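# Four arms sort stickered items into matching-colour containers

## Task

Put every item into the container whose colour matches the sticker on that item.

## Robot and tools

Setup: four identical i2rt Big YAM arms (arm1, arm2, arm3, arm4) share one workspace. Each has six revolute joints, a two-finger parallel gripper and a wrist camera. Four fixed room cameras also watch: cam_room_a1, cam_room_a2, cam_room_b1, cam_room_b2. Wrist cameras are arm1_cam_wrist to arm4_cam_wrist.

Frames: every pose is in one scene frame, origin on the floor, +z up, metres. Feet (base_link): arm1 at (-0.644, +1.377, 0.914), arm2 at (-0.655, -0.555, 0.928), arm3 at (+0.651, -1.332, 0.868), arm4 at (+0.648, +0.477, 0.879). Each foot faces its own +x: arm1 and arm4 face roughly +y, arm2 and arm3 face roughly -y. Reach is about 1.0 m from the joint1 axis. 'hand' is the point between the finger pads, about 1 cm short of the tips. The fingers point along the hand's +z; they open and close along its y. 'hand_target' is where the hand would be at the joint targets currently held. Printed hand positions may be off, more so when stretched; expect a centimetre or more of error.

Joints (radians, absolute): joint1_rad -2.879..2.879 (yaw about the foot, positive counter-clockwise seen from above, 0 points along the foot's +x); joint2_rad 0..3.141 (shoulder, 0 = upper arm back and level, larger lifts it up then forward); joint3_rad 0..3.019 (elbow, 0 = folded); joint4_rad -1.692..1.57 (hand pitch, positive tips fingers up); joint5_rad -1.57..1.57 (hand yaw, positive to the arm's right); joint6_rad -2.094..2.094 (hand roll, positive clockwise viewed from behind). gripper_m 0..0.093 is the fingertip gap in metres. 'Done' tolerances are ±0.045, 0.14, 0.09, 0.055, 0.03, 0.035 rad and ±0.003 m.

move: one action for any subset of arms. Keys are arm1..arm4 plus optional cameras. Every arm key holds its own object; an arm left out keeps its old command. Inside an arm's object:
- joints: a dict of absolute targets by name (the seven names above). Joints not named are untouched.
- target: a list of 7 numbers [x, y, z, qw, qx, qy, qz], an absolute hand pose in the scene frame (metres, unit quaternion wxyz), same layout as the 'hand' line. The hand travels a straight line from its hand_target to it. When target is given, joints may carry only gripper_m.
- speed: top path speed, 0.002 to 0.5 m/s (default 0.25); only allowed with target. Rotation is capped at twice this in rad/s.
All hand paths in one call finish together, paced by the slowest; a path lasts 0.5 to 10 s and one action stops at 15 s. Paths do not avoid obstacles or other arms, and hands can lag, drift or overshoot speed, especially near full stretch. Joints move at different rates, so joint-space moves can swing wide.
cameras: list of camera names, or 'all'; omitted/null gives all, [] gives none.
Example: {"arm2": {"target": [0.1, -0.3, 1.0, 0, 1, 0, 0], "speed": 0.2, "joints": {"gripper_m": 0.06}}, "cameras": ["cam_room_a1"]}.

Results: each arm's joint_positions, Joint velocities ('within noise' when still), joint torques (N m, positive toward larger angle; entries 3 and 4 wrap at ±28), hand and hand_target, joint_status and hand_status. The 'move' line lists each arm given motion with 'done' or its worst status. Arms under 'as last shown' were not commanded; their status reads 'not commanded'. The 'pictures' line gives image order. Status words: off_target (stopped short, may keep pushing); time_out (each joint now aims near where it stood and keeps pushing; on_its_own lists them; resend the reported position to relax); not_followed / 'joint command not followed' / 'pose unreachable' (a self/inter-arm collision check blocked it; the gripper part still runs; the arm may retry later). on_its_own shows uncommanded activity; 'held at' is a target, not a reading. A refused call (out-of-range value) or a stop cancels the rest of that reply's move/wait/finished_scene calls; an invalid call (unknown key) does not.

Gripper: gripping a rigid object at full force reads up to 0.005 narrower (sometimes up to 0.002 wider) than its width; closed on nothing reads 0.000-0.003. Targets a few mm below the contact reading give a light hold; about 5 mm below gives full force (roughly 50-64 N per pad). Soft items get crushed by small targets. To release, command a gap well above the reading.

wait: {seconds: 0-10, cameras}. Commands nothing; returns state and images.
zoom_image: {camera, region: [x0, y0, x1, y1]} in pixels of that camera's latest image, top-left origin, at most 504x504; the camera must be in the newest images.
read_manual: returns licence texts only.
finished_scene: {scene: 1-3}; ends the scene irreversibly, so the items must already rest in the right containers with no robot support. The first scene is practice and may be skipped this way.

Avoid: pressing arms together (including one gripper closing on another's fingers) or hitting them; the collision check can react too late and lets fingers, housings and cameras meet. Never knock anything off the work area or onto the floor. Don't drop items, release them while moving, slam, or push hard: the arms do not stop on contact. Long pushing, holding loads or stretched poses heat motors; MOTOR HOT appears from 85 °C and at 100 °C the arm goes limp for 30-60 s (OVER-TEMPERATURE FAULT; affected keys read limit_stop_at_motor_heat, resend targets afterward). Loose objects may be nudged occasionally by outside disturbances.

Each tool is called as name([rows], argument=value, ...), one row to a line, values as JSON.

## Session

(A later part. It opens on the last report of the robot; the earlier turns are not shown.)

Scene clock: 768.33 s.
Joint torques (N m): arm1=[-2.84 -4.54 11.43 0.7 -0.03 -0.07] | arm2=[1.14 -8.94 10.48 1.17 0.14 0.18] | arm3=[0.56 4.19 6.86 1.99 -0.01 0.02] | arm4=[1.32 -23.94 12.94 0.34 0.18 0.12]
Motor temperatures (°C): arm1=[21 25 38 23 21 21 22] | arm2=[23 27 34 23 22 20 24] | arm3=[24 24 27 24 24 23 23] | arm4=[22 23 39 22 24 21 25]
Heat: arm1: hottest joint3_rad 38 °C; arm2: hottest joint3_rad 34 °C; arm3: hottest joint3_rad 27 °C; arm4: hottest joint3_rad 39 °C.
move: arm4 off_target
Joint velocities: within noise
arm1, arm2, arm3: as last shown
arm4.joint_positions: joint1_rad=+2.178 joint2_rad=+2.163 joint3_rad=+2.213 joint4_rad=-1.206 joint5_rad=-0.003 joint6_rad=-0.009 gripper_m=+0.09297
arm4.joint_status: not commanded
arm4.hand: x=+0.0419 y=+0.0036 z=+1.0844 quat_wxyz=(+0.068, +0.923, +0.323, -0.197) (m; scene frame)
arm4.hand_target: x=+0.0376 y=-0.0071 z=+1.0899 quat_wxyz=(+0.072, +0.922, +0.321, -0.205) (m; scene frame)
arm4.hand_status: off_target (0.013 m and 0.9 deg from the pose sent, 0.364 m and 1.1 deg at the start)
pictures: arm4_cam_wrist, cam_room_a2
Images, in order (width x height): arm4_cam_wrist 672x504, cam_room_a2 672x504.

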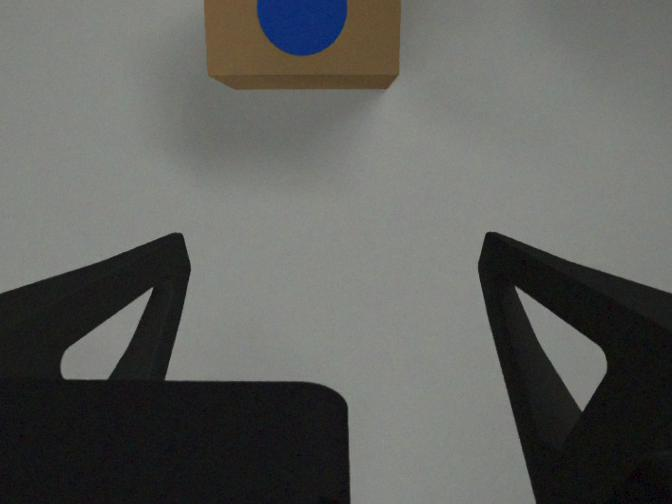

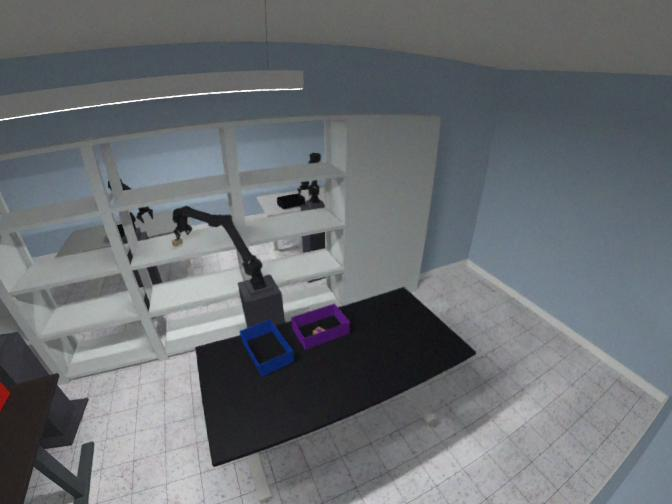

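move(arm4={"joints": {"joint1_rad": 2.12}}, cameras=[])

move(arm4={"joints": {"joint1_rad": 2.195}}, cameras=["arm4_cam_wrist"])

Scene clock: 782.50 s.
Joint torques (N m): arm1=[-3.02 -4.6 11.51 0.76 -0.06 -0.04] | arm2=[1.08 -8.88 10.5 1.22 0.13 0.17] | arm3=[0.62 4.25 6.89 1.98 -0.01 0.02] | arm4=[1.79 -23.77 12.96 0.35 0.17 0.12]
Motor temperatures (°C): arm1=[21 25 38 23 21 21 22] | arm2=[23 26 33 23 22 20 23] | arm3=[24 24 27 24 24 23 23] | arm4=[22 26 39 22 24 21 25]
Heat: arm1: hottest joint3_rad 38 °C; arm2: hottest joint3_rad 33 °C; arm3: hottest joint3_rad 27 °C; arm4: hottest joint3_rad 39 °C.
move: arm4 done
Joint velocities: within noise
arm1.joint_positions: joint1_rad=-2.250 joint2_rad=+1.126 joint3_rad=+0.918 joint4_rad=-0.892 joint5_rad=-0.008 joint6_rad=+0.002 gripper_m=+0.09294
arm1.joint_status: not commanded
arm1.hand: x=-0.3078 y=+1.1453 z=+1.1118 quat_wxyz=(-0.216, -0.292, -0.929, +0.067) (m; scene frame)
arm1.hand_target: x=-0.3100 y=+1.1430 z=+1.1100 quat_wxyz=(-0.210, -0.293, -0.931, +0.066) (m; scene frame)
arm1.hand_status: not commanded
arm2, arm3: as last shown
arm4.joint_positions: joint1_rad=+2.112 joint2_rad=+2.163 joint3_rad=+2.213 joint4_rad=-1.206 joint5_rad=-0.002 joint6_rad=-0.009 gripper_m=+0.09297
arm4.joint_status: all done
arm4.hand: x=+0.0121 y=+0.0446 z=+1.0844 quat_wxyz=(+0.062, +0.933, +0.292, -0.199) (m; scene frame)
arm4.hand_target: x=+0.0071 y=+0.0341 z=+1.0899 quat_wxyz=(+0.065, +0.932, +0.291, -0.207) (m; scene frame)
arm4.hand_status: not commanded
pictures: none
No camera images: "cameras" was empty.

Scene clock: 783.80 s.
Joint torques (N m): arm1=[-2.26 -4.37 11.32 0.66 -0.05 -0.08] | arm2=[1.08 -9 10.48 1.17 0.13 0.19] | arm3=[0.44 4.31 6.89 1.99 -0.01 0.02] | arm4=[0.73 -24.23 12.94 0.18 0.12 0.13]
Motor temperatures (°C): arm1=[21 25 38 23 21 21 22] | arm2=[23 26 33 23 22 20 23] | arm3=[24 24 27 24 24 23 23] | arm4=[22 26 39 22 24 21 25]
Heat: arm1: hottest joint3_rad 38 °C; arm2: hottest joint3_rad 33 °C; arm3: hottest joint3_rad 27 °C; arm4: hottest joint3_rad 39 °C.
move: arm4 done
Joint velocities: within noise
arm1, arm2, arm3: as last shown
arm4.joint_positions: joint1_rad=+2.199 joint2_rad=+2.163 joint3_rad=+2.213 joint4_rad=-1.206 joint5_rad=-0.002 joint6_rad=-0.009 gripper_m=+0.09297
arm4.joint_status: all done
arm4.hand: x=+0.0521 y=-0.0090 z=+1.0844 quat_wxyz=(+0.070, +0.920, +0.333, -0.197) (m; scene frame)
arm4.hand_target: x=+0.0421 y=-0.0127 z=+1.0899 quat_wxyz=(+0.072, +0.920, +0.325, -0.205) (m; scene frame)
arm4.hand_status: not commanded
pictures: arm4_cam_wrist
Images, in order (width x height): arm4_cam_wrist 672x504.

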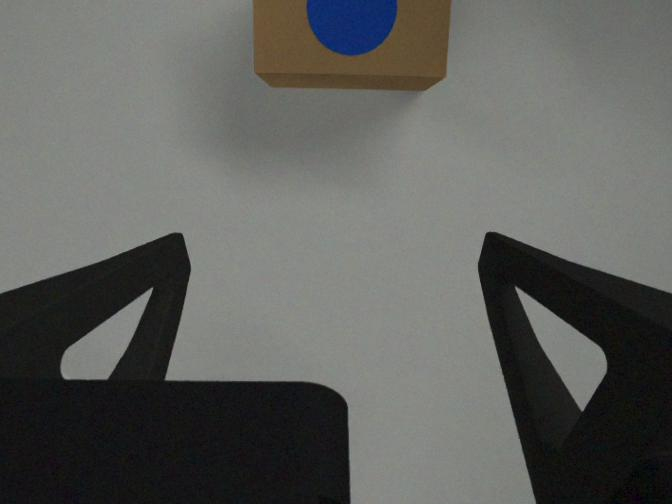

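move(arm4={"target": [-0.0163, -0.0612, 1.016, -0.0723, -0.9203, -0.3260, 0.2040], "speed": 0.15}, cameras=["arm4_cam_wrist", "cam_room_a2"])

Scene clock: 793.07 s.
Joint torques (N m): arm1=[-2.37 -4.95 11.51 0.79 -0.06 -0.08] | arm2=[0.97 -8.94 10.47 1.17 0.13 0.19] | arm3=[0.56 4.25 6.89 1.99 -0.02 0.02] | arm4=[0.91 -26.52 12.82 0.44 0.06 0.12]
Motor temperatures (°C): arm1=[21 25 38 23 21 21 22] | arm2=[23 26 33 22 22 20 23] | arm3=[24 24 27 24 24 23 23] | arm4=[22 27 40 22 24 21 25]
Heat: arm1: hottest joint3_rad 38 °C; arm2: hottest joint3_rad 33 °C; arm3: hottest joint3_rad 27 °C; arm4: hottest joint3_rad 40 °C.
move: arm4 off_target
Joint velocities: within noise
arm1, arm2: as last shown
arm3.joint_positions: joint1_rad=-1.439 joint2_rad=+0.497 joint3_rad=+1.401 joint4_rad=-0.906 joint5_rad=+0.001 joint6_rad=-0.007 gripper_m=+0.09402
arm3.joint_status: not commanded
arm3.hand: x=+0.4464 y=-1.3240 z=+1.5374 quat_wxyz=(-0.006, -0.708, -0.001, +0.706) (m; scene frame)
arm3.hand_target: x=+0.4446 y=-1.3219 z=+1.5381 quat_wxyz=(-0.005, -0.707, +0.005, +0.707) (m; scene frame)
arm3.hand_status: not commanded
arm4.joint_positions: joint1_rad=+2.200 joint2_rad=+2.528 joint3_rad=+2.719 joint4_rad=-1.328 joint5_rad=+0.001 joint6_rad=-0.009 gripper_m=+0.09297
arm4.joint_status: not commanded
arm4.hand: x=-0.0090 y=-0.0592 z=+1.0263 quat_wxyz=(+0.072, +0.918, +0.332, -0.206) (m; scene frame)
arm4.hand_target: x=-0.0155 y=-0.0607 z=+1.0158 quat_wxyz=(+0.073, +0.920, +0.326, -0.206) (m; scene frame)
arm4.hand_status: off_target (0.013 m and 0.8 deg from the pose sent, 0.110 m and 1.1 deg at the start)
pictures: arm4_cam_wrist, cam_room_a2
Images, in order (width x height): arm4_cam_wrist 672x504, cam_room_a2 672x504.

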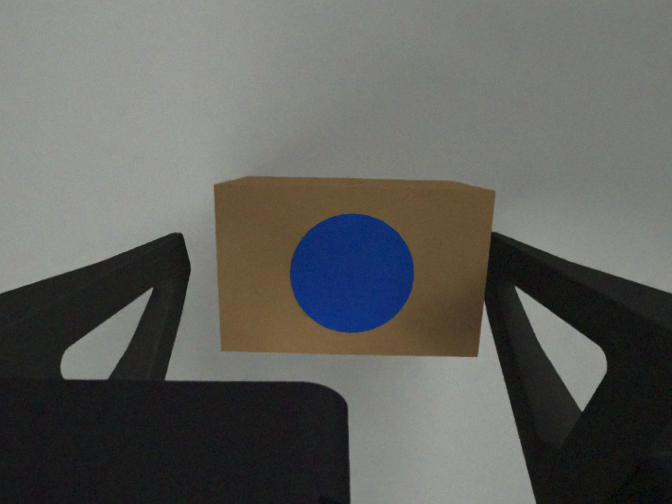

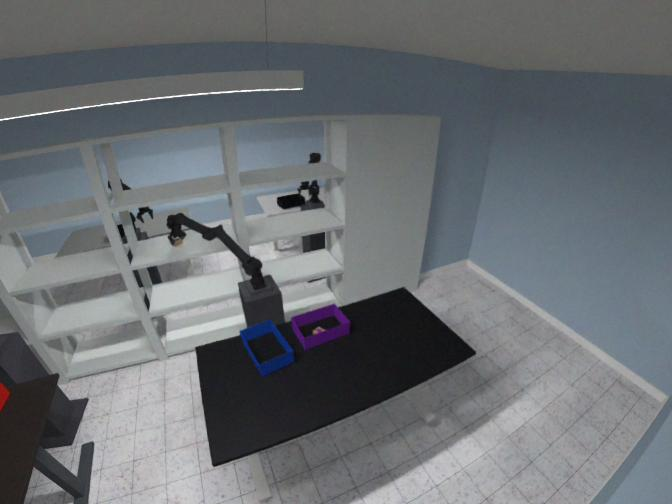

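move(arm4={"joints": {"gripper_m": 0.059}}, cameras=["arm4_cam_wrist"])

Scene clock: 795.37 s.
Joint torques (N m): arm1=[-2.32 -5.54 11.43 0.76 -0.05 -0.03] | arm2=[1.08 -8.94 10.48 1.18 0.12 0.19] | arm3=[0.5 4.31 6.87 2.03 -0.01 0.02] | arm4=[0.91 -26.4 12.89 0.46 0.08 0.15]
Motor temperatures (°C): arm1=[21 25 38 23 21 21 22] | arm2=[23 26 33 22 22 20 23] | arm3=[24 24 27 24 24 23 23] | arm4=[22 28 40 22 24 21 25]
Heat: arm1: hottest joint3_rad 38 °C; arm2: hottest joint3_rad 33 °C; arm3: hottest joint3_rad 27 °C; arm4: hottest joint3_rad 40 °C.
move: arm4 off_target
Joint velocities: within noise
arm1, arm2, arm3: as last shown
arm4.joint_positions: joint1_rad=+2.200 joint2_rad=+2.528 joint3_rad=+2.719 joint4_rad=-1.328 joint5_rad=+0.001 joint6_rad=-0.009 gripper_m=+0.06922
arm4.joint_status: gripper_m off_target (ended at +0.06925, target +0.05900)
arm4.hand: x=-0.0090 y=-0.0591 z=+1.0262 quat_wxyz=(+0.072, +0.918, +0.332, -0.206) (m; scene frame)
arm4.hand_target: x=-0.0155 y=-0.0607 z=+1.0158 quat_wxyz=(+0.073, +0.920, +0.326, -0.206) (m; scene frame)
arm4.hand_status: not commanded
pictures: arm4_cam_wrist
Images, in order (width x height): arm4_cam_wrist 672x504.

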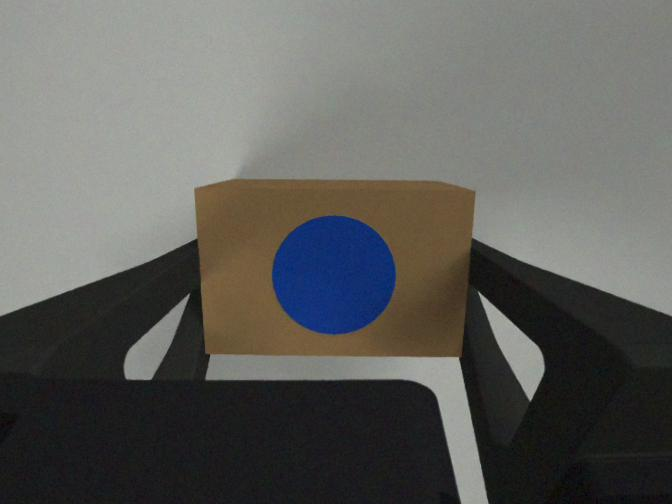

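move(arm4={"target": [0.3217, 0.2126, 1.12, -0.0723, -0.9203, -0.3260, 0.2040], "speed": 0.4}, cameras=["arm4_cam_wrist"])

move(arm4={"target": [0.003, -0.0456, 1.04, -0.0723, -0.9203, -0.3260, 0.2040], "speed": 0.4}, cameras=["arm4_cam_wrist"])

move(arm4={"target": [0.003, -0.0456, 1.008, -0.0723, -0.9203, -0.3260, 0.2040], "speed": 0.1}, cameras=["arm4_cam_wrist"])

Scene clock: 813.80 s.
Joint torques (N m): arm1=[-2.14 -4.25 11.48 0.59 -0.03 -0.05] | arm2=[1.08 -8.82 10.48 1.21 0.12 0.18] | arm3=[0.56 4.31 6.87 2 -0.01 0.01] | arm4=[0.67 -7.77 8.94 0.39 0.06 0.15]
Motor temperatures (°C): arm1=[21 25 38 23 21 21 22] | arm2=[23 26 33 22 22 20 23] | arm3=[24 24 27 24 24 23 23] | arm4=[22 30 40 22 24 21 26]
Heat: arm1: hottest joint3_rad 38 °C; arm2: hottest joint3_rad 33 °C; arm3: hottest joint3_rad 27 °C; arm4: hottest joint3_rad 40 °C.
move: arm4 done
Joint velocities: within noise
arm1, arm2, arm3: as last shown
arm4.joint_positions: joint1_rad=+2.200 joint2_rad=+1.162 joint3_rad=+1.063 joint4_rad=-1.014 joint5_rad=+0.001 joint6_rad=-0.009 gripper_m=+0.06922
arm4.joint_status: not commanded
arm4.hand: x=+0.3218 y=+0.2113 z=+1.1282 quat_wxyz=(+0.076, +0.915, +0.331, -0.217) (m; scene frame)
arm4.hand_target: x=+0.3218 y=+0.2126 z=+1.1202 quat_wxyz=(+0.072, +0.920, +0.326, -0.204) (m; scene frame)
arm4.hand_status: done (0.008 m and 1.7 deg from the pose sent, 0.438 m and 0.8 deg at the start)
pictures: arm4_cam_wrist
Images, in order (width x height): arm4_cam_wrist 672x504.

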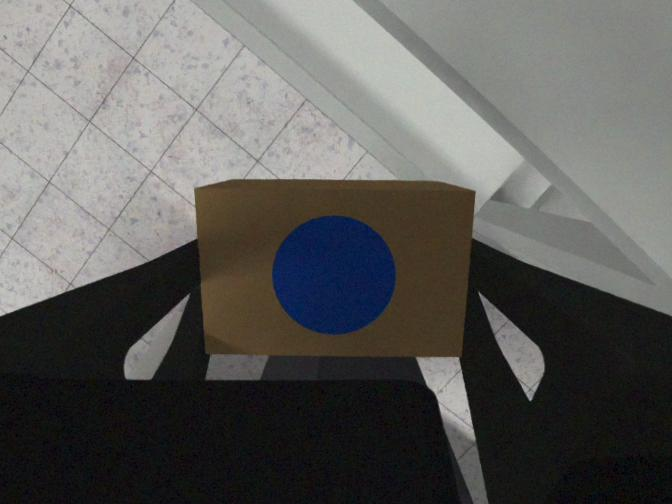

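Scene clock: 815.87 s.
Joint torques (N m): arm1=[-2.43 -4.78 11.49 0.87 -0.05 -0.03] | arm2=[1.03 -9.05 10.5 1.21 0.13 0.19] | arm3=[0.44 4.25 6.89 2.02 -0.01 0.02] | arm4=[0.62 -25.76 13.03 0.4 0.09 0.15]
Motor temperatures (°C): arm1=[21 25 38 23 21 21 22] | arm2=[23 26 33 22 22 20 23] | arm3=[24 24 27 24 24 23 23] | arm4=[22 29 40 22 24 21 26]
Heat: arm1: hottest joint3_rad 38 °C; arm2: hottest joint3_rad 33 °C; arm3: hottest joint3_rad 27 °C; arm4: hottest joint3_rad 40 °C.
move: arm4 off_target
Joint velocities: within noise
arm1, arm3: as last shown
arm2.joint_positions: joint1_rad=+2.122 joint2_rad=+1.178 joint3_rad=+0.952 joint4_rad=-0.855 joint5_rad=-0.001 joint6_rad=-0.010 gripper_m=+0.09292
arm2.joint_status: not commanded
arm2.hand: x=-0.3198 y=-0.2915 z=+1.1333 quat_wxyz=(-0.231, +0.322, -0.915, -0.080) (m; scene frame)
arm2.hand_target: x=-0.3257 y=-0.2944 z=+1.1203 quat_wxyz=(-0.213, +0.320, -0.920, -0.074) (m; scene frame)
arm2.hand_status: not commanded
arm4.joint_positions: joint1_rad=+2.200 joint2_rad=+2.367 joint3_rad=+2.465 joint4_rad=-1.244 joint5_rad=+0.001 joint6_rad=-0.008 gripper_m=+0.06922
arm4.joint_status: not commanded
arm4.hand: x=+0.0123 y=-0.0417 z=+1.0439 quat_wxyz=(+0.070, +0.919, +0.332, -0.202) (m; scene frame)
arm4.hand_target: x=+0.0036 y=-0.0452 z=+1.0398 quat_wxyz=(+0.073, +0.920, +0.326, -0.205) (m; scene frame)
arm4.hand_status: off_target (0.011 m and 0.8 deg from the pose sent, 0.419 m and 1.7 deg at the start)
pictures: arm4_cam_wrist
Images, in order (width x height): arm4_cam_wrist 672x504.

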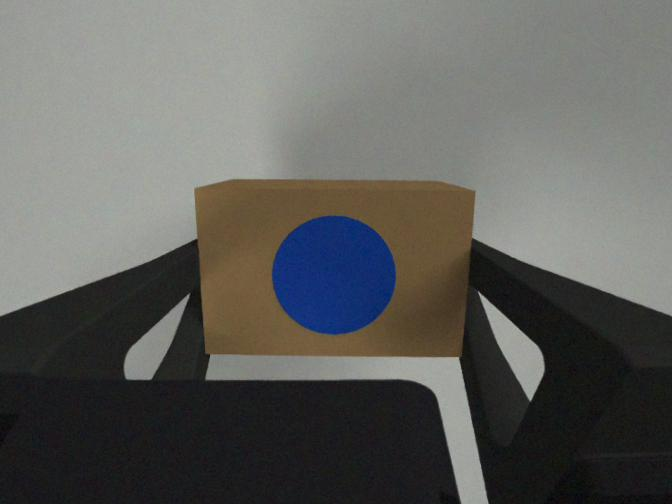

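Scene clock: 816.83 s.
Joint torques (N m): arm1=[-2.32 -4.84 11.41 0.83 -0.01 -0.03] | arm2=[1.08 -8.88 10.5 1.17 0.13 0.18] | arm3=[0.44 4.25 6.87 1.99 -0.01 0.02] | arm4=[0.91 -26.7 9.21 1.36 0.04 0.16]
Motor temperatures (°C): arm1=[21 25 38 23 21 21 22] | arm2=[23 26 33 22 22 20 23] | arm3=[24 24 27 24 24 23 23] | arm4=[22 29 40 22 24 21 26]
Heat: arm1: hottest joint3_rad 38 °C; arm2: hottest joint3_rad 33 °C; arm3: hottest joint3_rad 27 °C; arm4: hottest joint3_rad 40 °C.
move: arm4 off_target
Joint velocities: within noise
arm1, arm2, arm3: as last shown
arm4.joint_positions: joint1_rad=+2.200 joint2_rad=+2.368 joint3_rad=+2.419 joint4_rad=-1.182 joint5_rad=+0.001 joint6_rad=-0.008 gripper_m=+0.06922
arm4.joint_status: not commanded
arm4.hand: x=+0.0085 y=-0.0448 z=+1.0272 quat_wxyz=(+0.073, +0.917, +0.332, -0.209) (m; scene frame)
arm4.hand_target: x=+0.0036 y=-0.0453 z=+1.0082 quat_wxyz=(+0.072, +0.920, +0.326, -0.204) (m; scene frame)
arm4.hand_status: off_target (0.020 m and 0.9 deg from the pose sent, 0.037 m and 0.8 deg at the start)
pictures: arm4_cam_wrist
Images, in order (width x height): arm4_cam_wrist 672x504.

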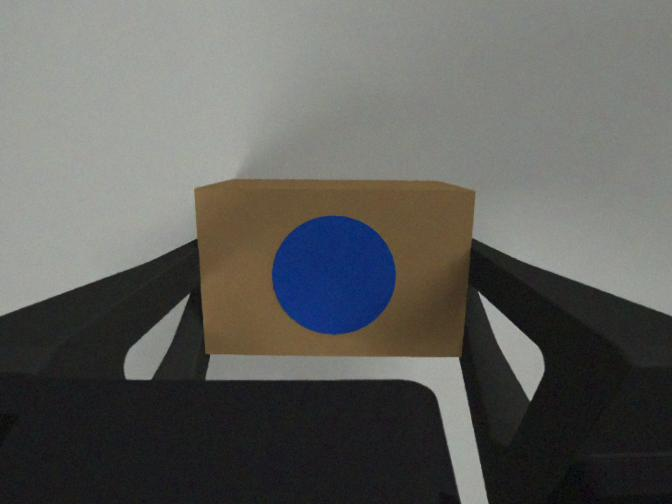

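move(arm4={"target": [0.003, -0.0456, 0.998, -0.0723, -0.9203, -0.3260, 0.2040], "speed": 0.1}, cameras=[])

move(arm4={"joints": {"gripper_m": 0.093}}, cameras=["arm4_cam_wrist"])

move(arm4={"target": [0.3217, 0.2126, 1.12, -0.0723, -0.9203, -0.3260, 0.2040], "speed": 0.4}, cameras=["cam_room_a2"])

move(arm2={"target": [-0.008, -0.044, 1.05, 0.2025, -0.3225, 0.9217, 0.0704], "speed": 0.4}, cameras=["arm2_cam_wrist"])

Scene clock: 823.60 s.
Joint torques (N m): arm1=[-2.2 -4.78 11.28 0.77 -0.07 -0.06] | arm2=[1.08 -9 10.47 1.18 0.13 0.18] | arm3=[0.5 4.25 6.87 1.96 -0.01 0.01] | arm4=[0.97 -27.05 7.94 1.36 0.05 0.13]
Motor temperatures (°C): arm1=[21 25 38 23 21 21 22] | arm2=[23 26 33 22 22 20 23] | arm3=[24 24 27 24 24 23 23] | arm4=[22 29 41 22 24 21 26]
Heat: arm1: hottest joint3_rad 38 °C; arm2: hottest joint3_rad 33 °C; arm3: hottest joint3_rad 27 °C; arm4: hottest joint3_rad 41 °C.
move: arm4 off_target
Joint velocities: within noise
arm1, arm2, arm3: as last shown
arm4.joint_positions: joint1_rad=+2.200 joint2_rad=+2.368 joint3_rad=+2.410 joint4_rad=-1.156 joint5_rad=+0.001 joint6_rad=-0.008 gripper_m=+0.06922
arm4.joint_status: not commanded
arm4.hand: x=+0.0054 y=-0.0473 z=+1.0257 quat_wxyz=(+0.076, +0.915, +0.331, -0.216) (m; scene frame)
arm4.hand_target: x=+0.0038 y=-0.0451 z=+0.9982 quat_wxyz=(+0.072, +0.920, +0.326, -0.204) (m; scene frame)
arm4.hand_status: off_target (0.028 m and 1.7 deg from the pose sent, 0.030 m and 0.9 deg at the start)
pictures: none
No camera images: "cameras" was empty.

Scene clock: 824.17 s.
Joint torques (N m): arm1=[-2.73 -5.01 11.28 0.65 -0.08 -0.05] | arm2=[1.03 -9 10.5 1.21 0.13 0.18] | arm3=[0.5 4.19 6.87 2.02 -0.01 0.01] | arm4=[0.73 -26.52 8.94 1.16 0.07 0.14]
Motor temperatures (°C): arm1=[21 25 38 23 21 21 22] | arm2=[23 26 33 22 22 20 23] | arm3=[24 24 27 24 24 23 23] | arm4=[22 29 41 22 24 21 26]
Heat: arm1: hottest joint3_rad 38 °C; arm2: hottest joint3_rad 33 °C; arm3: hottest joint3_rad 27 °C; arm4: hottest joint3_rad 41 °C.
move: arm4 done
Joint velocities: within noise
arm1.joint_positions: joint1_rad=-2.250 joint2_rad=+1.126 joint3_rad=+0.918 joint4_rad=-0.892 joint5_rad=-0.008 joint6_rad=+0.002 gripper_m=+0.09294
arm1.joint_status: not commanded
arm1.hand: x=-0.3078 y=+1.1453 z=+1.1118 quat_wxyz=(-0.216, -0.292, -0.929, +0.067) (m; scene frame)
arm1.hand_target: x=-0.3100 y=+1.1430 z=+1.1100 quat_wxyz=(-0.210, -0.293, -0.931, +0.066) (m; scene frame)
arm1.hand_status: not commanded
arm2, arm3: as last shown
arm4.joint_positions: joint1_rad=+2.200 joint2_rad=+2.368 joint3_rad=+2.395 joint4_rad=-1.153 joint5_rad=+0.001 joint6_rad=-0.008 gripper_m=+0.09292
arm4.joint_status: all done
arm4.hand: x=+0.0073 y=-0.0458 z=+1.0187 quat_wxyz=(+0.074, +0.917, +0.331, -0.211) (m; scene frame)
arm4.hand_target: x=+0.0037 y=-0.0452 z=+0.9983 quat_wxyz=(+0.072, +0.920, +0.326, -0.204) (m; scene frame)
arm4.hand_status: not commanded
pictures: arm4_cam_wrist
Images, in order (width x height): arm4_cam_wrist 672x504.

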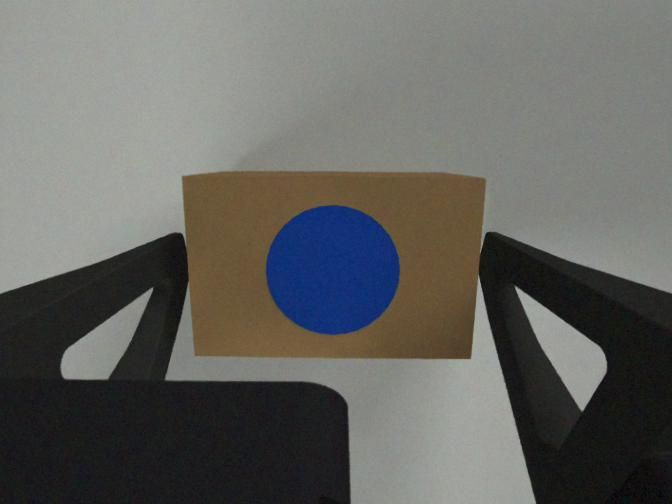

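Scene clock: 825.90 s.
Joint torques (N m): arm1=[-2.67 -4.07 11.43 0.96 -0.05 -0.07] | arm2=[1.08 -9.05 10.54 1.14 0.13 0.18] | arm3=[0.79 4.07 6.89 1.99 -0.01 0.01] | arm4=[0.67 -7.47 8.91 0.29 -0.01 0.17]
Motor temperatures (°C): arm1=[21 25 38 23 21 21 22] | arm2=[23 26 33 22 22 20 23] | arm3=[24 24 27 24 24 23 23] | arm4=[22 29 41 22 24 21 26]
Heat: arm1: hottest joint3_rad 38 °C; arm2: hottest joint3_rad 33 °C; arm3: hottest joint3_rad 27 °C; arm4: hottest joint3_rad 41 °C.
move: arm4 off_target
Joint velocities: within noise
arm1, arm2, arm3: as last shown
arm4.joint_positions: joint1_rad=+2.201 joint2_rad=+1.159 joint3_rad=+1.065 joint4_rad=-1.012 joint5_rad=+0.003 joint6_rad=-0.012 gripper_m=+0.09292
arm4.joint_status: not commanded
arm4.hand: x=+0.3211 y=+0.2109 z=+1.1308 quat_wxyz=(+0.076, +0.914, +0.332, -0.221) (m; scene frame)
arm4.hand_target: x=+0.3218 y=+0.2127 z=+1.1201 quat_wxyz=(+0.072, +0.920, +0.326, -0.204) (m; scene frame)
arm4.hand_status: off_target (0.011 m and 2.2 deg from the pose sent, 0.419 m and 1.1 deg at the start)
pictures: cam_room_a2
Images, in order (width x height): cam_room_a2 672x504.

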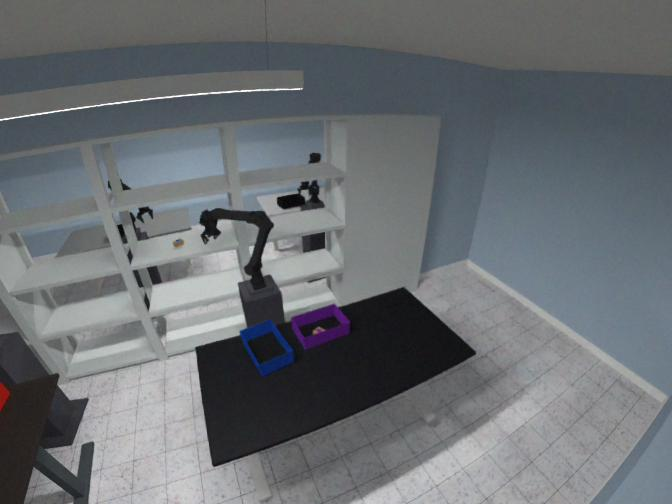

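Scene clock: 827.97 s.
Joint torques (N m): arm1=[-2.84 -4.13 11.43 0.7 -0.04 -0.07] | arm2=[0.85 -25.23 16.79 1.03 0.03 0.12] | arm3=[0.62 4.13 6.89 1.99 -0.01 0.01] | arm4=[0.67 -8.06 8.8 0.32 0.04 0.17]
Motor temperatures (°C): arm1=[21 25 38 23 21 21 22] | arm2=[23 26 34 22 22 20 23] | arm3=[24 24 27 24 24 23 23] | arm4=[22 29 40 22 24 21 26]
Heat: arm1: hottest joint3_rad 38 °C; arm2: hottest joint3_rad 34 °C; arm3: hottest joint3_rad 27 °C; arm4: hottest joint3_rad 40 °C.
move: arm2 off_target
Joint velocities: within noise
arm1, arm4: as last shown
arm2.joint_positions: joint1_rad=+2.122 joint2_rad=+2.332 joint3_rad=+2.293 joint4_rad=-1.114 joint5_rad=+0.000 joint6_rad=-0.010 gripper_m=+0.09292
arm2.joint_status: not commanded
arm2.hand: x=-0.0162 y=-0.0520 z=+1.0492 quat_wxyz=(-0.198, +0.325, -0.922, -0.068) (m; scene frame)
arm2.hand_target: x=-0.0087 y=-0.0444 z=+1.0498 quat_wxyz=(-0.203, +0.323, -0.922, -0.071) (m; scene frame)
arm2.hand_status: off_target (0.011 m and 0.7 deg from the pose sent, 0.407 m and 3.5 deg at the start)
arm3.joint_positions: joint1_rad=-1.439 joint2_rad=+0.497 joint3_rad=+1.401 joint4_rad=-0.906 joint5_rad=+0.001 joint6_rad=-0.007 gripper_m=+0.09402
arm3.joint_status: not commanded
arm3.hand: x=+0.4464 y=-1.3240 z=+1.5374 quat_wxyz=(-0.006, -0.708, -0.001, +0.706) (m; scene frame)
arm3.hand_target: x=+0.4446 y=-1.3219 z=+1.5381 quat_wxyz=(-0.005, -0.707, +0.005, +0.707) (m; scene frame)
arm3.hand_status: not commanded
pictures: arm2_cam_wrist
Images, in order (width x height): arm2_cam_wrist 672x504.

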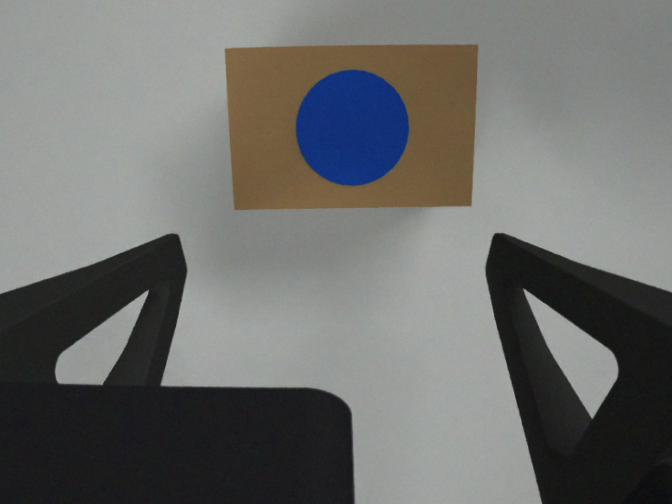

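move(arm2={"target": [0.0204, -0.0215, 1.018, 0.2025, -0.3225, 0.9217, 0.0704], "speed": 0.15}, cameras=["arm2_cam_wrist"])

move(arm2={"joints": {"gripper_m": 0.059}}, cameras=["arm2_cam_wrist"])

move(arm2={"target": [-0.3256, -0.2944, 1.12, 0.2125, -0.3202, 0.9203, 0.0739], "speed": 0.4}, cameras=["arm2_cam_wrist"])

Scene clock: 840.23 s.
Joint torques (N m): arm1=[-2.67 -4.78 11.49 0.81 -0.08 -0.03] | arm2=[0.73 -26.4 16.91 1.06 0.02 0.12] | arm3=[0.56 4.25 6.87 1.99 -0.01 0.01] | arm4=[0.5 -7.47 8.75 0.23 -0.02 0.17]
Motor temperatures (°C): arm1=[21 25 38 23 21 21 22] | arm2=[23 27 35 22 22 20 23] | arm3=[24 24 27 24 24 23 23] | arm4=[22 28 40 22 24 21 25]
Heat: arm1: hottest joint3_rad 38 °C; arm2: hottest joint3_rad 35 °C; arm3: hottest joint3_rad 27 °C; arm4: hottest joint3_rad 40 °C.
move: arm2 done
Joint velocities: within noise
arm1, arm3, arm4: as last shown
arm2.joint_positions: joint1_rad=+2.122 joint2_rad=+2.526 joint3_rad=+2.588 joint4_rad=-1.207 joint5_rad=+0.000 joint6_rad=-0.010 gripper_m=+0.09292
arm2.joint_status: not commanded
arm2.hand: x=+0.0147 y=-0.0275 z=+1.0244 quat_wxyz=(-0.201, +0.325, -0.921, -0.070) (m; scene frame)
arm2.hand_target: x=+0.0196 y=-0.0219 z=+1.0178 quat_wxyz=(-0.204, +0.323, -0.922, -0.071) (m; scene frame)
arm2.hand_status: done (0.010 m and 0.3 deg from the pose sent, 0.057 m and 0.7 deg at the start)
pictures: arm2_cam_wrist
Images, in order (width x height): arm2_cam_wrist 672x504.

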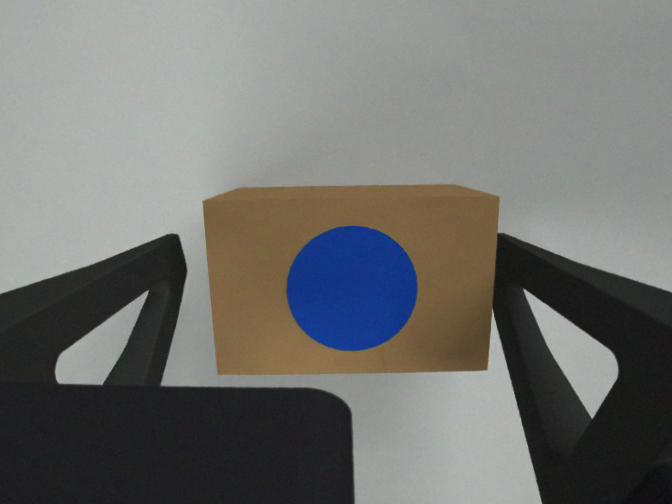

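Scene clock: 840.77 s.
Joint torques (N m): arm1=[-2.84 -5.13 11.32 0.79 -0.05 -0.02] | arm2=[0.85 -26.34 16.88 1.06 0.02 0.13] | arm3=[0.44 4.25 6.87 2.04 0 0.02] | arm4=[0.91 -7.53 8.81 0.43 -0.01 0.18]
Motor temperatures (°C): arm1=[21 25 38 23 21 21 22] | arm2=[23 27 36 22 22 20 23] | arm3=[24 24 27 24 24 23 23] | arm4=[22 27 40 22 24 21 25]
Heat: arm1: hottest joint3_rad 38 °C; arm2: hottest joint3_rad 36 °C; arm3: hottest joint3_rad 27 °C; arm4: hottest joint3_rad 40 °C.
move: arm2 off_target
Joint velocities: within noise
arm1, arm3, arm4: as last shown
arm2.joint_positions: joint1_rad=+2.122 joint2_rad=+2.526 joint3_rad=+2.588 joint4_rad=-1.207 joint5_rad=+0.000 joint6_rad=-0.010 gripper_m=+0.06881
arm2.joint_status: gripper_m off_target (ended at +0.06884, target +0.05900)
arm2.hand: x=+0.0146 y=-0.0276 z=+1.0244 quat_wxyz=(-0.201, +0.325, -0.922, -0.070) (m; scene frame)
arm2.hand_target: x=+0.0196 y=-0.0219 z=+1.0178 quat_wxyz=(-0.204, +0.323, -0.922, -0.071) (m; scene frame)
arm2.hand_status: not commanded
pictures: arm2_cam_wrist
Images, in order (width x height): arm2_cam_wrist 672x504.

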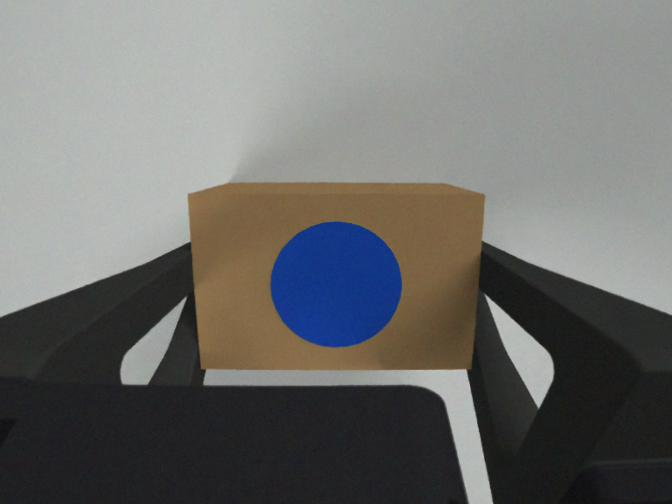

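Scene clock: 842.53 s.
Joint torques (N m): arm1=[-2.37 -4.6 11.43 0.8 -0.04 -0.05] | arm2=[0.91 -8.64 10.78 1.24 0.12 0.18] | arm3=[0.56 4.31 6.87 1.99 -0.02 0.03] | arm4=[0.97 -7.47 8.77 0.31 0.02 0.17]
Motor temperatures (°C): arm1=[21 25 38 23 21 21 22] | arm2=[23 27 36 22 22 20 23] | arm3=[24 24 27 24 24 23 23] | arm4=[22 27 40 22 24 21 25]
Heat: arm1: hottest joint3_rad 38 °C; arm2: hottest joint3_rad 36 °C; arm3: hottest joint3_rad 27 °C; arm4: hottest joint3_rad 40 °C.
move: arm2 off_target
Joint velocities: within noise
arm1, arm3, arm4: as last shown
arm2.joint_positions: joint1_rad=+2.122 joint2_rad=+1.175 joint3_rad=+0.948 joint4_rad=-0.857 joint5_rad=+0.000 joint6_rad=-0.010 gripper_m=+0.06881
arm2.joint_status: not commanded
arm2.hand: x=-0.3210 y=-0.2926 z=+1.1324 quat_wxyz=(-0.229, +0.322, -0.915, -0.079) (m; scene frame)
arm2.hand_target: x=-0.3257 y=-0.2945 z=+1.1202 quat_wxyz=(-0.213, +0.320, -0.920, -0.074) (m; scene frame)
arm2.hand_status: off_target (0.013 m and 2.1 deg from the pose sent, 0.443 m and 1.5 deg at the start)
pictures: arm2_cam_wrist
Images, in order (width x height): arm2_cam_wrist 672x504.

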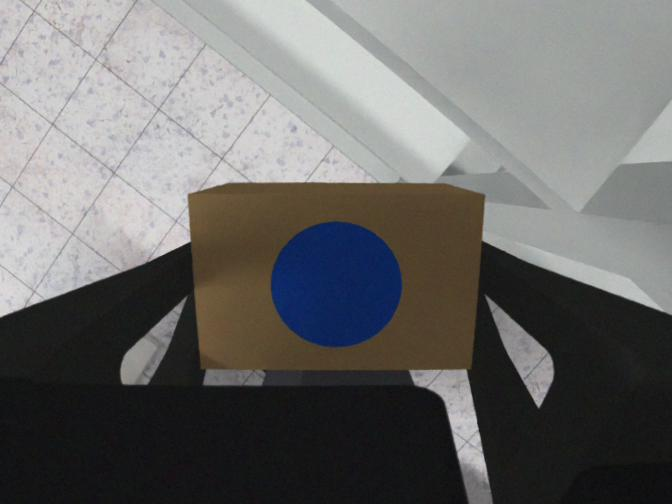

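move(arm2={"joints": {"joint2_rad": 0.866, "joint3_rad": 1.16, "joint4_rad": -1.428}}, arm3={"joints": {"joint1_rad": -1.987, "joint2_rad": 0.866, "joint3_rad": 1.16, "joint4_rad": -1.428}}, cameras=["arm3_cam_wrist"])

move(arm2={"joints": {"joint1_rad": 0.918}}, cameras=["arm2_cam_wrist", "cam_room_a1"])

Scene clock: 853.57 s.
Joint torques (N m): arm1=[-2.49 -4.48 11.43 0.73 0.03 -0.09] | arm2=[1.14 -4.13 12.97 1.13 0.11 0.18] | arm3=[0.85 -3.25 10.96 0.53 0.03 0.01] | arm4=[0.73 -7.59 8.81 0.32 -0.01 0.17]
Motor temperatures (°C): arm1=[21 25 38 23 21 21 22] | arm2=[23 27 36 22 22 20 24] | arm3=[24 24 27 24 24 23 23] | arm4=[22 27 39 22 24 21 25]
Heat: arm1: hottest joint3_rad 38 °C; arm2: hottest joint3_rad 36 °C; arm3: hottest joint3_rad 27 °C; arm4: hottest joint3_rad 39 °C.
move: arm2 done; arm3 done
Joint velocities: within noise
arm1, arm4: as last shown
arm2.joint_positions: joint1_rad=+2.122 joint2_rad=+0.861 joint3_rad=+1.142 joint4_rad=-1.416 joint5_rad=+0.000 joint6_rad=-0.010 gripper_m=+0.06881
arm2.joint_status: all done
arm2.hand: x=-0.4219 y=-0.3724 z=+1.2743 quat_wxyz=(-0.206, +0.324, -0.920, -0.071) (m; scene frame)
arm2.hand_target: x=-0.4223 y=-0.3716 z=+1.2801 quat_wxyz=(-0.206, +0.321, -0.922, -0.072) (m; scene frame)
arm2.hand_status: not commanded
arm3.joint_positions: joint1_rad=-1.979 joint2_rad=+0.859 joint3_rad=+1.136 joint4_rad=-1.422 joint5_rad=+0.000 joint6_rad=-0.007 gripper_m=+0.09402
arm3.joint_status: all done
arm3.hand: x=+0.3964 y=-1.1778 z=+1.2074 quat_wxyz=(+0.049, -0.945, +0.254, +0.201) (m; scene frame)
arm3.hand_target: x=+0.3950 y=-1.1742 z=+1.2160 quat_wxyz=(+0.051, -0.942, +0.260, +0.207) (m; scene frame)
arm3.hand_status: not commanded
pictures: arm3_cam_wrist
Images, in order (width x height): arm3_cam_wrist 672x504.

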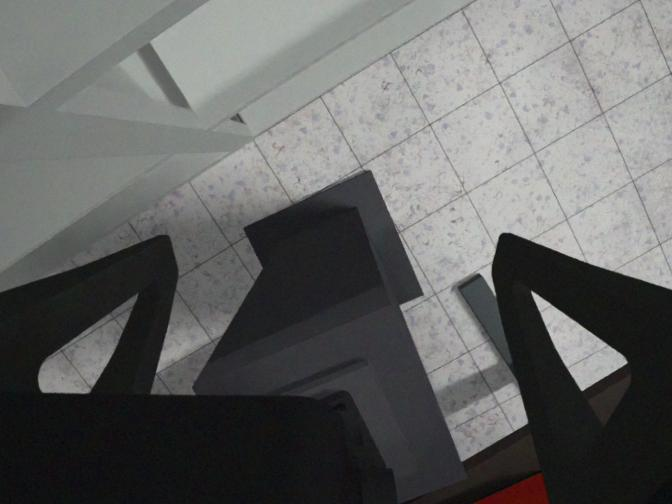

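Scene clock: 855.17 s.
Joint torques (N m): arm1=[-2.49 -5.3 11.29 0.84 -0.04 -0.03] | arm2=[0.62 -4.25 12.96 1.14 -0.02 0.18] | arm3=[0.79 -3.43 10.91 0.54 0.03 0.01] | arm4=[0.38 -7.53 8.84 0.36 -0.02 0.2]
Motor temperatures (°C): arm1=[21 25 38 23 21 21 22] | arm2=[23 27 36 22 22 20 24] | arm3=[24 24 27 24 24 23 23] | arm4=[22 26 39 22 24 21 25]
Heat: arm1: hottest joint3_rad 38 °C; arm2: hottest joint3_rad 36 °C; arm3: hottest joint3_rad 27 °C; arm4: hottest joint3_rad 39 °C.
move: arm2 done
Joint velocities: within noise
arm1, arm3, arm4: as last shown
arm2.joint_positions: joint1_rad=+0.921 joint2_rad=+0.861 joint3_rad=+1.142 joint4_rad=-1.416 joint5_rad=+0.003 joint6_rad=-0.010 gripper_m=+0.06881
arm2.joint_status: all done
arm2.hand: x=-0.4000 y=-0.7084 z=+1.2733 quat_wxyz=(-0.208, -0.253, -0.943, +0.058) (m; scene frame)
arm2.hand_target: x=-0.4002 y=-0.7093 z=+1.2791 quat_wxyz=(-0.209, -0.260, -0.941, +0.057) (m; scene frame)
arm2.hand_status: not commanded
pictures: arm2_cam_wrist, cam_room_a1
Images, in order (width x height): arm2_cam_wrist 672x504, cam_room_a1 672x504.

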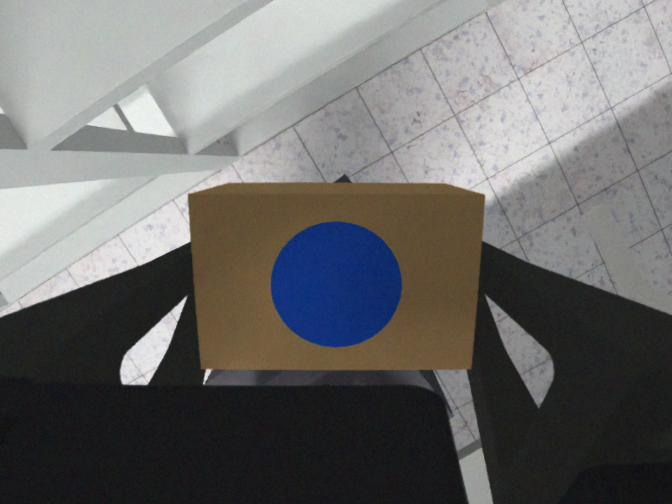

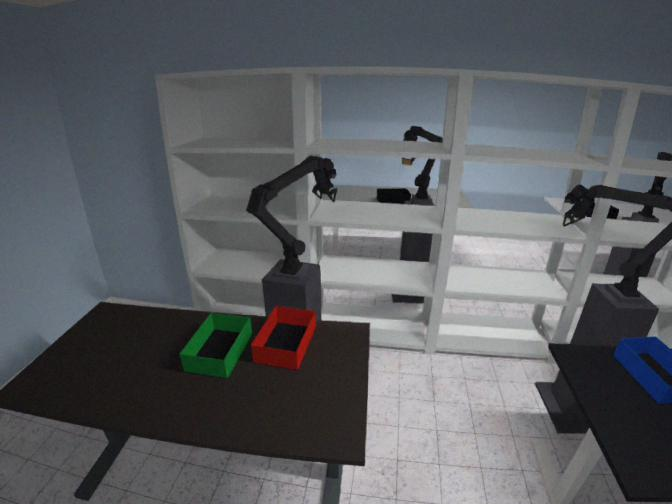

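move(arm2={"target": [-0.294, -0.770, 1.12, 0.2087, 0.2590, 0.9414, -0.0574], "speed": 0.4}, cameras=[])

move(arm2={"target": [0.0024, -0.9463, 1.04, 0.2087, 0.2590, 0.9414, -0.0574], "speed": 0.4}, cameras=["arm2_cam_wrist", "cam_room_a1"])

zoom_image(camera="cam_room_a1", region=[300, 120, 480, 260])

Scene clock: 862.80 s.
Joint torques (N m): arm1=[-2.67 -4.6 11.37 0.76 -0.06 -0.07] | arm2=[0.91 -11.22 11.26 2.33 0.1 0.18] | arm3=[0.97 -3.37 10.96 0.51 0.03 0.02] | arm4=[0.5 -7.82 8.73 0.35 0.01 0.17]
Motor temperatures (°C): arm1=[21 25 38 23 21 21 22] | arm2=[23 26 36 22 22 20 24] | arm3=[24 24 27 24 24 23 23] | arm4=[22 26 39 22 24 21 25]
Heat: arm1: hottest joint3_rad 38 °C; arm2: hottest joint3_rad 36 °C; arm3: hottest joint3_rad 27 °C; arm4: hottest joint3_rad 39 °C.
move: arm2 done
Joint velocities: within noise
arm1.joint_positions: joint1_rad=-2.250 joint2_rad=+1.126 joint3_rad=+0.918 joint4_rad=-0.892 joint5_rad=-0.008 joint6_rad=+0.002 gripper_m=+0.09294
arm1.joint_status: not commanded
arm1.hand: x=-0.3078 y=+1.1453 z=+1.1118 quat_wxyz=(-0.216, -0.292, -0.929, +0.067) (m; scene frame)
arm1.hand_target: x=-0.3100 y=+1.1430 z=+1.1100 quat_wxyz=(-0.210, -0.293, -0.931, +0.066) (m; scene frame)
arm1.hand_status: not commanded
arm2.joint_positions: joint1_rad=+0.921 joint2_rad=+1.204 joint3_rad=+0.951 joint4_rad=-0.907 joint5_rad=+0.003 joint6_rad=-0.008 gripper_m=+0.06881
arm2.joint_status: not commanded
arm2.hand: x=-0.2964 y=-0.7689 z=+1.1156 quat_wxyz=(-0.197, -0.255, -0.945, +0.054) (m; scene frame)
arm2.hand_target: x=-0.2941 y=-0.7699 z=+1.1201 quat_wxyz=(-0.209, -0.259, -0.941, +0.057) (m; scene frame)
arm2.hand_status: done (0.005 m and 1.6 deg from the pose sent, 0.196 m and 0.7 deg at the start)
arm3, arm4: as last shown
pictures: none
No camera images: "cameras" was empty.

Scene clock: 864.53 s.
Joint torques (N m): arm1=[-2.14 -4.72 11.3 0.76 0.01 -0.04] | arm2=[0.67 -23.53 16.69 1.13 0.04 0.14] | arm3=[0.85 -3.14 10.96 0.54 0.02 0.02] | arm4=[0.73 -7.47 8.88 0.35 0.02 0.16]
Motor temperatures (°C): arm1=[21 25 38 23 21 21 22] | arm2=[23 26 36 22 22 20 24] | arm3=[24 24 28 24 24 23 23] | arm4=[22 26 39 22 24 21 25]
Heat: arm1: hottest joint3_rad 38 °C; arm2: hottest joint3_rad 36 °C; arm3: hottest joint3_rad 28 °C; arm4: hottest joint3_rad 39 °C.
move: arm2 off_target
Joint velocities: within noise
arm1, arm3: as last shown
arm2.joint_positions: joint1_rad=+0.921 joint2_rad=+2.126 joint3_rad=+1.884 joint4_rad=-0.920 joint5_rad=+0.003 joint6_rad=-0.008 gripper_m=+0.06881
arm2.joint_status: not commanded
arm2.hand: x=-0.0118 y=-0.9365 z=+1.0273 quat_wxyz=(-0.196, -0.255, -0.946, +0.054) (m; scene frame)
arm2.hand_target: x=+0.0014 y=-0.9457 z=+1.0402 quat_wxyz=(-0.209, -0.259, -0.941, +0.057) (m; scene frame)
arm2.hand_status: off_target (0.021 m and 1.7 deg from the pose sent, 0.356 m and 1.6 deg at the start)
arm4.joint_positions: joint1_rad=+2.201 joint2_rad=+1.159 joint3_rad=+1.065 joint4_rad=-1.012 joint5_rad=+0.003 joint6_rad=-0.012 gripper_m=+0.09292
arm4.joint_status: not commanded
arm4.hand: x=+0.3211 y=+0.2109 z=+1.1308 quat_wxyz=(+0.076, +0.914, +0.332, -0.221) (m; scene frame)
arm4.hand_target: x=+0.3218 y=+0.2127 z=+1.1201 quat_wxyz=(+0.072, +0.920, +0.326, -0.204) (m; scene frame)
arm4.hand_status: not commanded
pictures: arm2_cam_wrist, cam_room_a1
Images, in order (width x height): arm2_cam_wrist 672x504, cam_room_a1 672x504.

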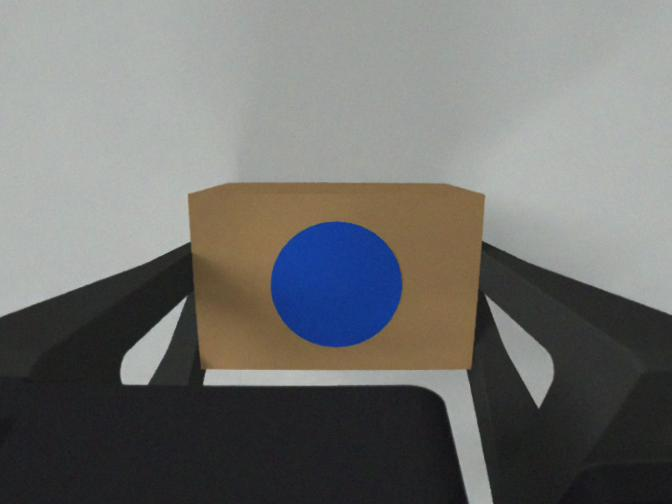

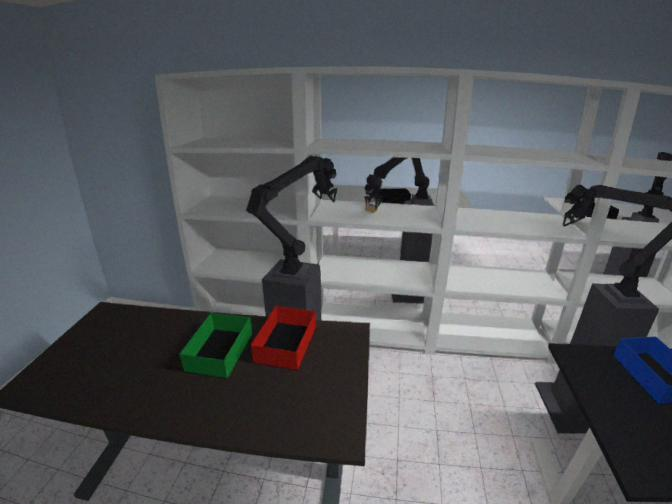

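Scaled by 2.800.

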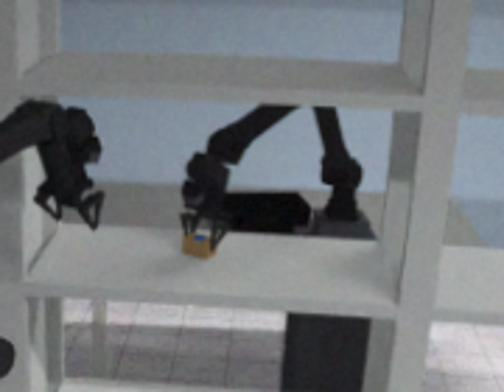

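move(arm2={"target": [0.0, -0.945, 1.02, 0.2087, 0.2590, 0.9414, -0.0574], "speed": 0.1}, cameras=[])

move(arm2={"joints": {"gripper_m": 0.093}}, cameras=["arm2_cam_wrist"])

move(arm2={"target": [-0.294, -0.770, 1.12, 0.2087, 0.2590, 0.9414, -0.0574], "speed": 0.4}, cameras=["cam_room_a1"])

zoom_image(camera="cam_room_a1", region=[300, 120, 480, 260])

Scene clock: 870.67 s.
Joint torques (N m): arm1=[-2.67 -4.78 11.41 0.81 -0.05 -0.03] | arm2=[0.79 -22.83 13.39 2.33 0.04 0.15] | arm3=[0.79 -3.25 10.93 0.54 0.03 0.02] | arm4=[0.21 -7.41 8.77 0.34 0.01 0.18]
Motor temperatures (°C): arm1=[21 25 38 23 21 21 22] | arm2=[23 27 36 22 22 20 24] | arm3=[24 24 28 23 24 23 23] | arm4=[22 26 38 22 24 21 25]
Heat: arm1: hottest joint3_rad 38 °C; arm2: hottest joint3_rad 36 °C; arm3: hottest joint3_rad 28 °C; arm4: hottest joint3_rad 38 °C.
move: arm2 off_target
Joint velocities: within noise
arm1, arm3, arm4: as last shown
arm2.joint_positions: joint1_rad=+0.921 joint2_rad=+2.126 joint3_rad=+1.884 joint4_rad=-0.904 joint5_rad=+0.003 joint6_rad=-0.008 gripper_m=+0.06881
arm2.joint_status: not commanded
arm2.hand: x=-0.0085 y=-0.9385 z=+1.0290 quat_wxyz=(-0.203, -0.254, -0.944, +0.056) (m; scene frame)
arm2.hand_target: x=-0.0004 y=-0.9447 z=+1.0200 quat_wxyz=(-0.209, -0.259, -0.941, +0.057) (m; scene frame)
arm2.hand_status: off_target (0.014 m and 0.9 deg from the pose sent, 0.016 m and 1.7 deg at the start)
pictures: none
No camera images: "cameras" was empty.

Scene clock: 871.17 s.
Joint torques (N m): arm1=[-2.08 -4.66 11.34 0.79 -0.06 -0.06] | arm2=[0.56 -22.89 13.42 2.28 0.05 0.15] | arm3=[0.79 -3.37 10.91 0.5 0.03 0.02] | arm4=[0.85 -7.36 8.8 0.32 0 0.19]
Motor temperatures (°C): arm1=[21 25 38 23 21 21 22] | arm2=[23 27 36 22 22 20 24] | arm3=[24 24 28 23 24 23 23] | arm4=[22 26 38 22 24 21 25]
Heat: arm1: hottest joint3_rad 38 °C; arm2: hottest joint3_rad 36 °C; arm3: hottest joint3_rad 28 °C; arm4: hottest joint3_rad 38 °C.
move: arm2 done
Joint velocities: within noise
arm1, arm3, arm4: as last shown
arm2.joint_positions: joint1_rad=+0.921 joint2_rad=+2.126 joint3_rad=+1.884 joint4_rad=-0.902 joint5_rad=+0.003 joint6_rad=-0.008 gripper_m=+0.09292
arm2.joint_status: all done
arm2.hand: x=-0.0082 y=-0.9386 z=+1.0291 quat_wxyz=(-0.204, -0.254, -0.944, +0.056) (m; scene frame)
arm2.hand_target: x=-0.0004 y=-0.9447 z=+1.0200 quat_wxyz=(-0.209, -0.259, -0.941, +0.057) (m; scene frame)
arm2.hand_status: not commanded
pictures: arm2_cam_wrist
Images, in order (width x height): arm2_cam_wrist 672x504.

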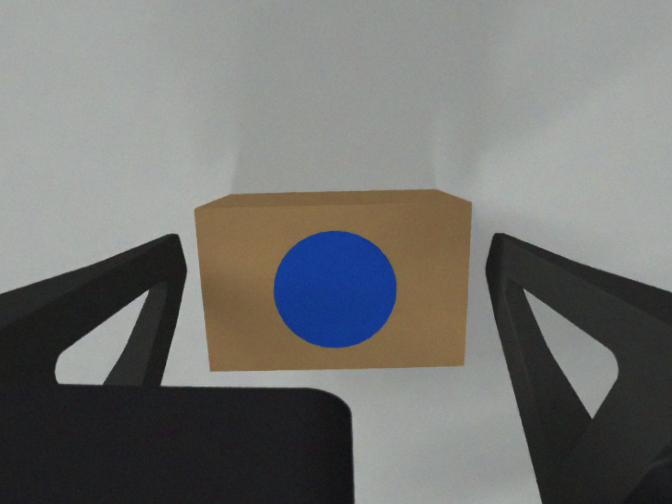

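Scene clock: 872.70 s.
Joint torques (N m): arm1=[-2.61 -4.31 11.32 0.79 -0.04 -0.04] | arm2=[0.85 -8.82 10.54 1.17 0.12 0.18] | arm3=[0.97 -3.43 10.91 0.54 0.03 0.01] | arm4=[0.21 -7.41 8.81 0.36 -0.03 0.18]
Motor temperatures (°C): arm1=[21 25 38 23 21 21 22] | arm2=[23 27 36 22 22 20 24] | arm3=[24 24 28 23 24 23 23] | arm4=[22 26 38 22 24 21 25]
Heat: arm1: hottest joint3_rad 38 °C; arm2: hottest joint3_rad 36 °C; arm3: hottest joint3_rad 28 °C; arm4: hottest joint3_rad 38 °C.
move: arm2 off_target
Joint velocities: within noise
arm1, arm3, arm4: as last shown
arm2.joint_positions: joint1_rad=+0.921 joint2_rad=+1.180 joint3_rad=+0.962 joint4_rad=-0.876 joint5_rad=+0.003 joint6_rad=-0.008 gripper_m=+0.09292
arm2.joint_status: not commanded
arm2.hand: x=-0.2890 y=-0.7733 z=+1.1335 quat_wxyz=(-0.227, -0.253, -0.938, +0.063) (m; scene frame)
arm2.hand_target: x=-0.2942 y=-0.7699 z=+1.1202 quat_wxyz=(-0.209, -0.259, -0.941, +0.057) (m; scene frame)
arm2.hand_status: off_target (0.015 m and 2.4 deg from the pose sent, 0.344 m and 0.8 deg at the start)
pictures: cam_room_a1
Images, in order (width x height): cam_room_a1 672x504.

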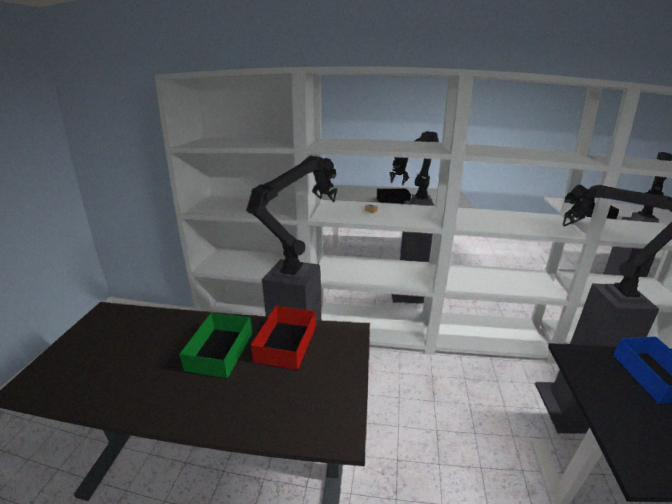

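Scaled by 2.800.

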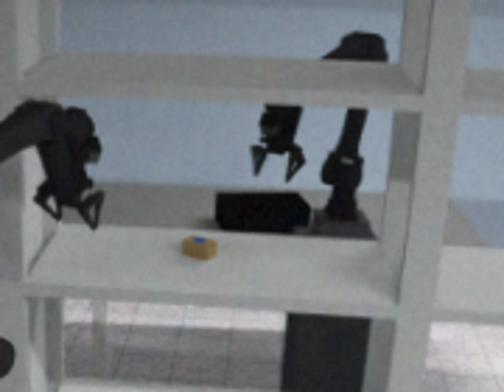

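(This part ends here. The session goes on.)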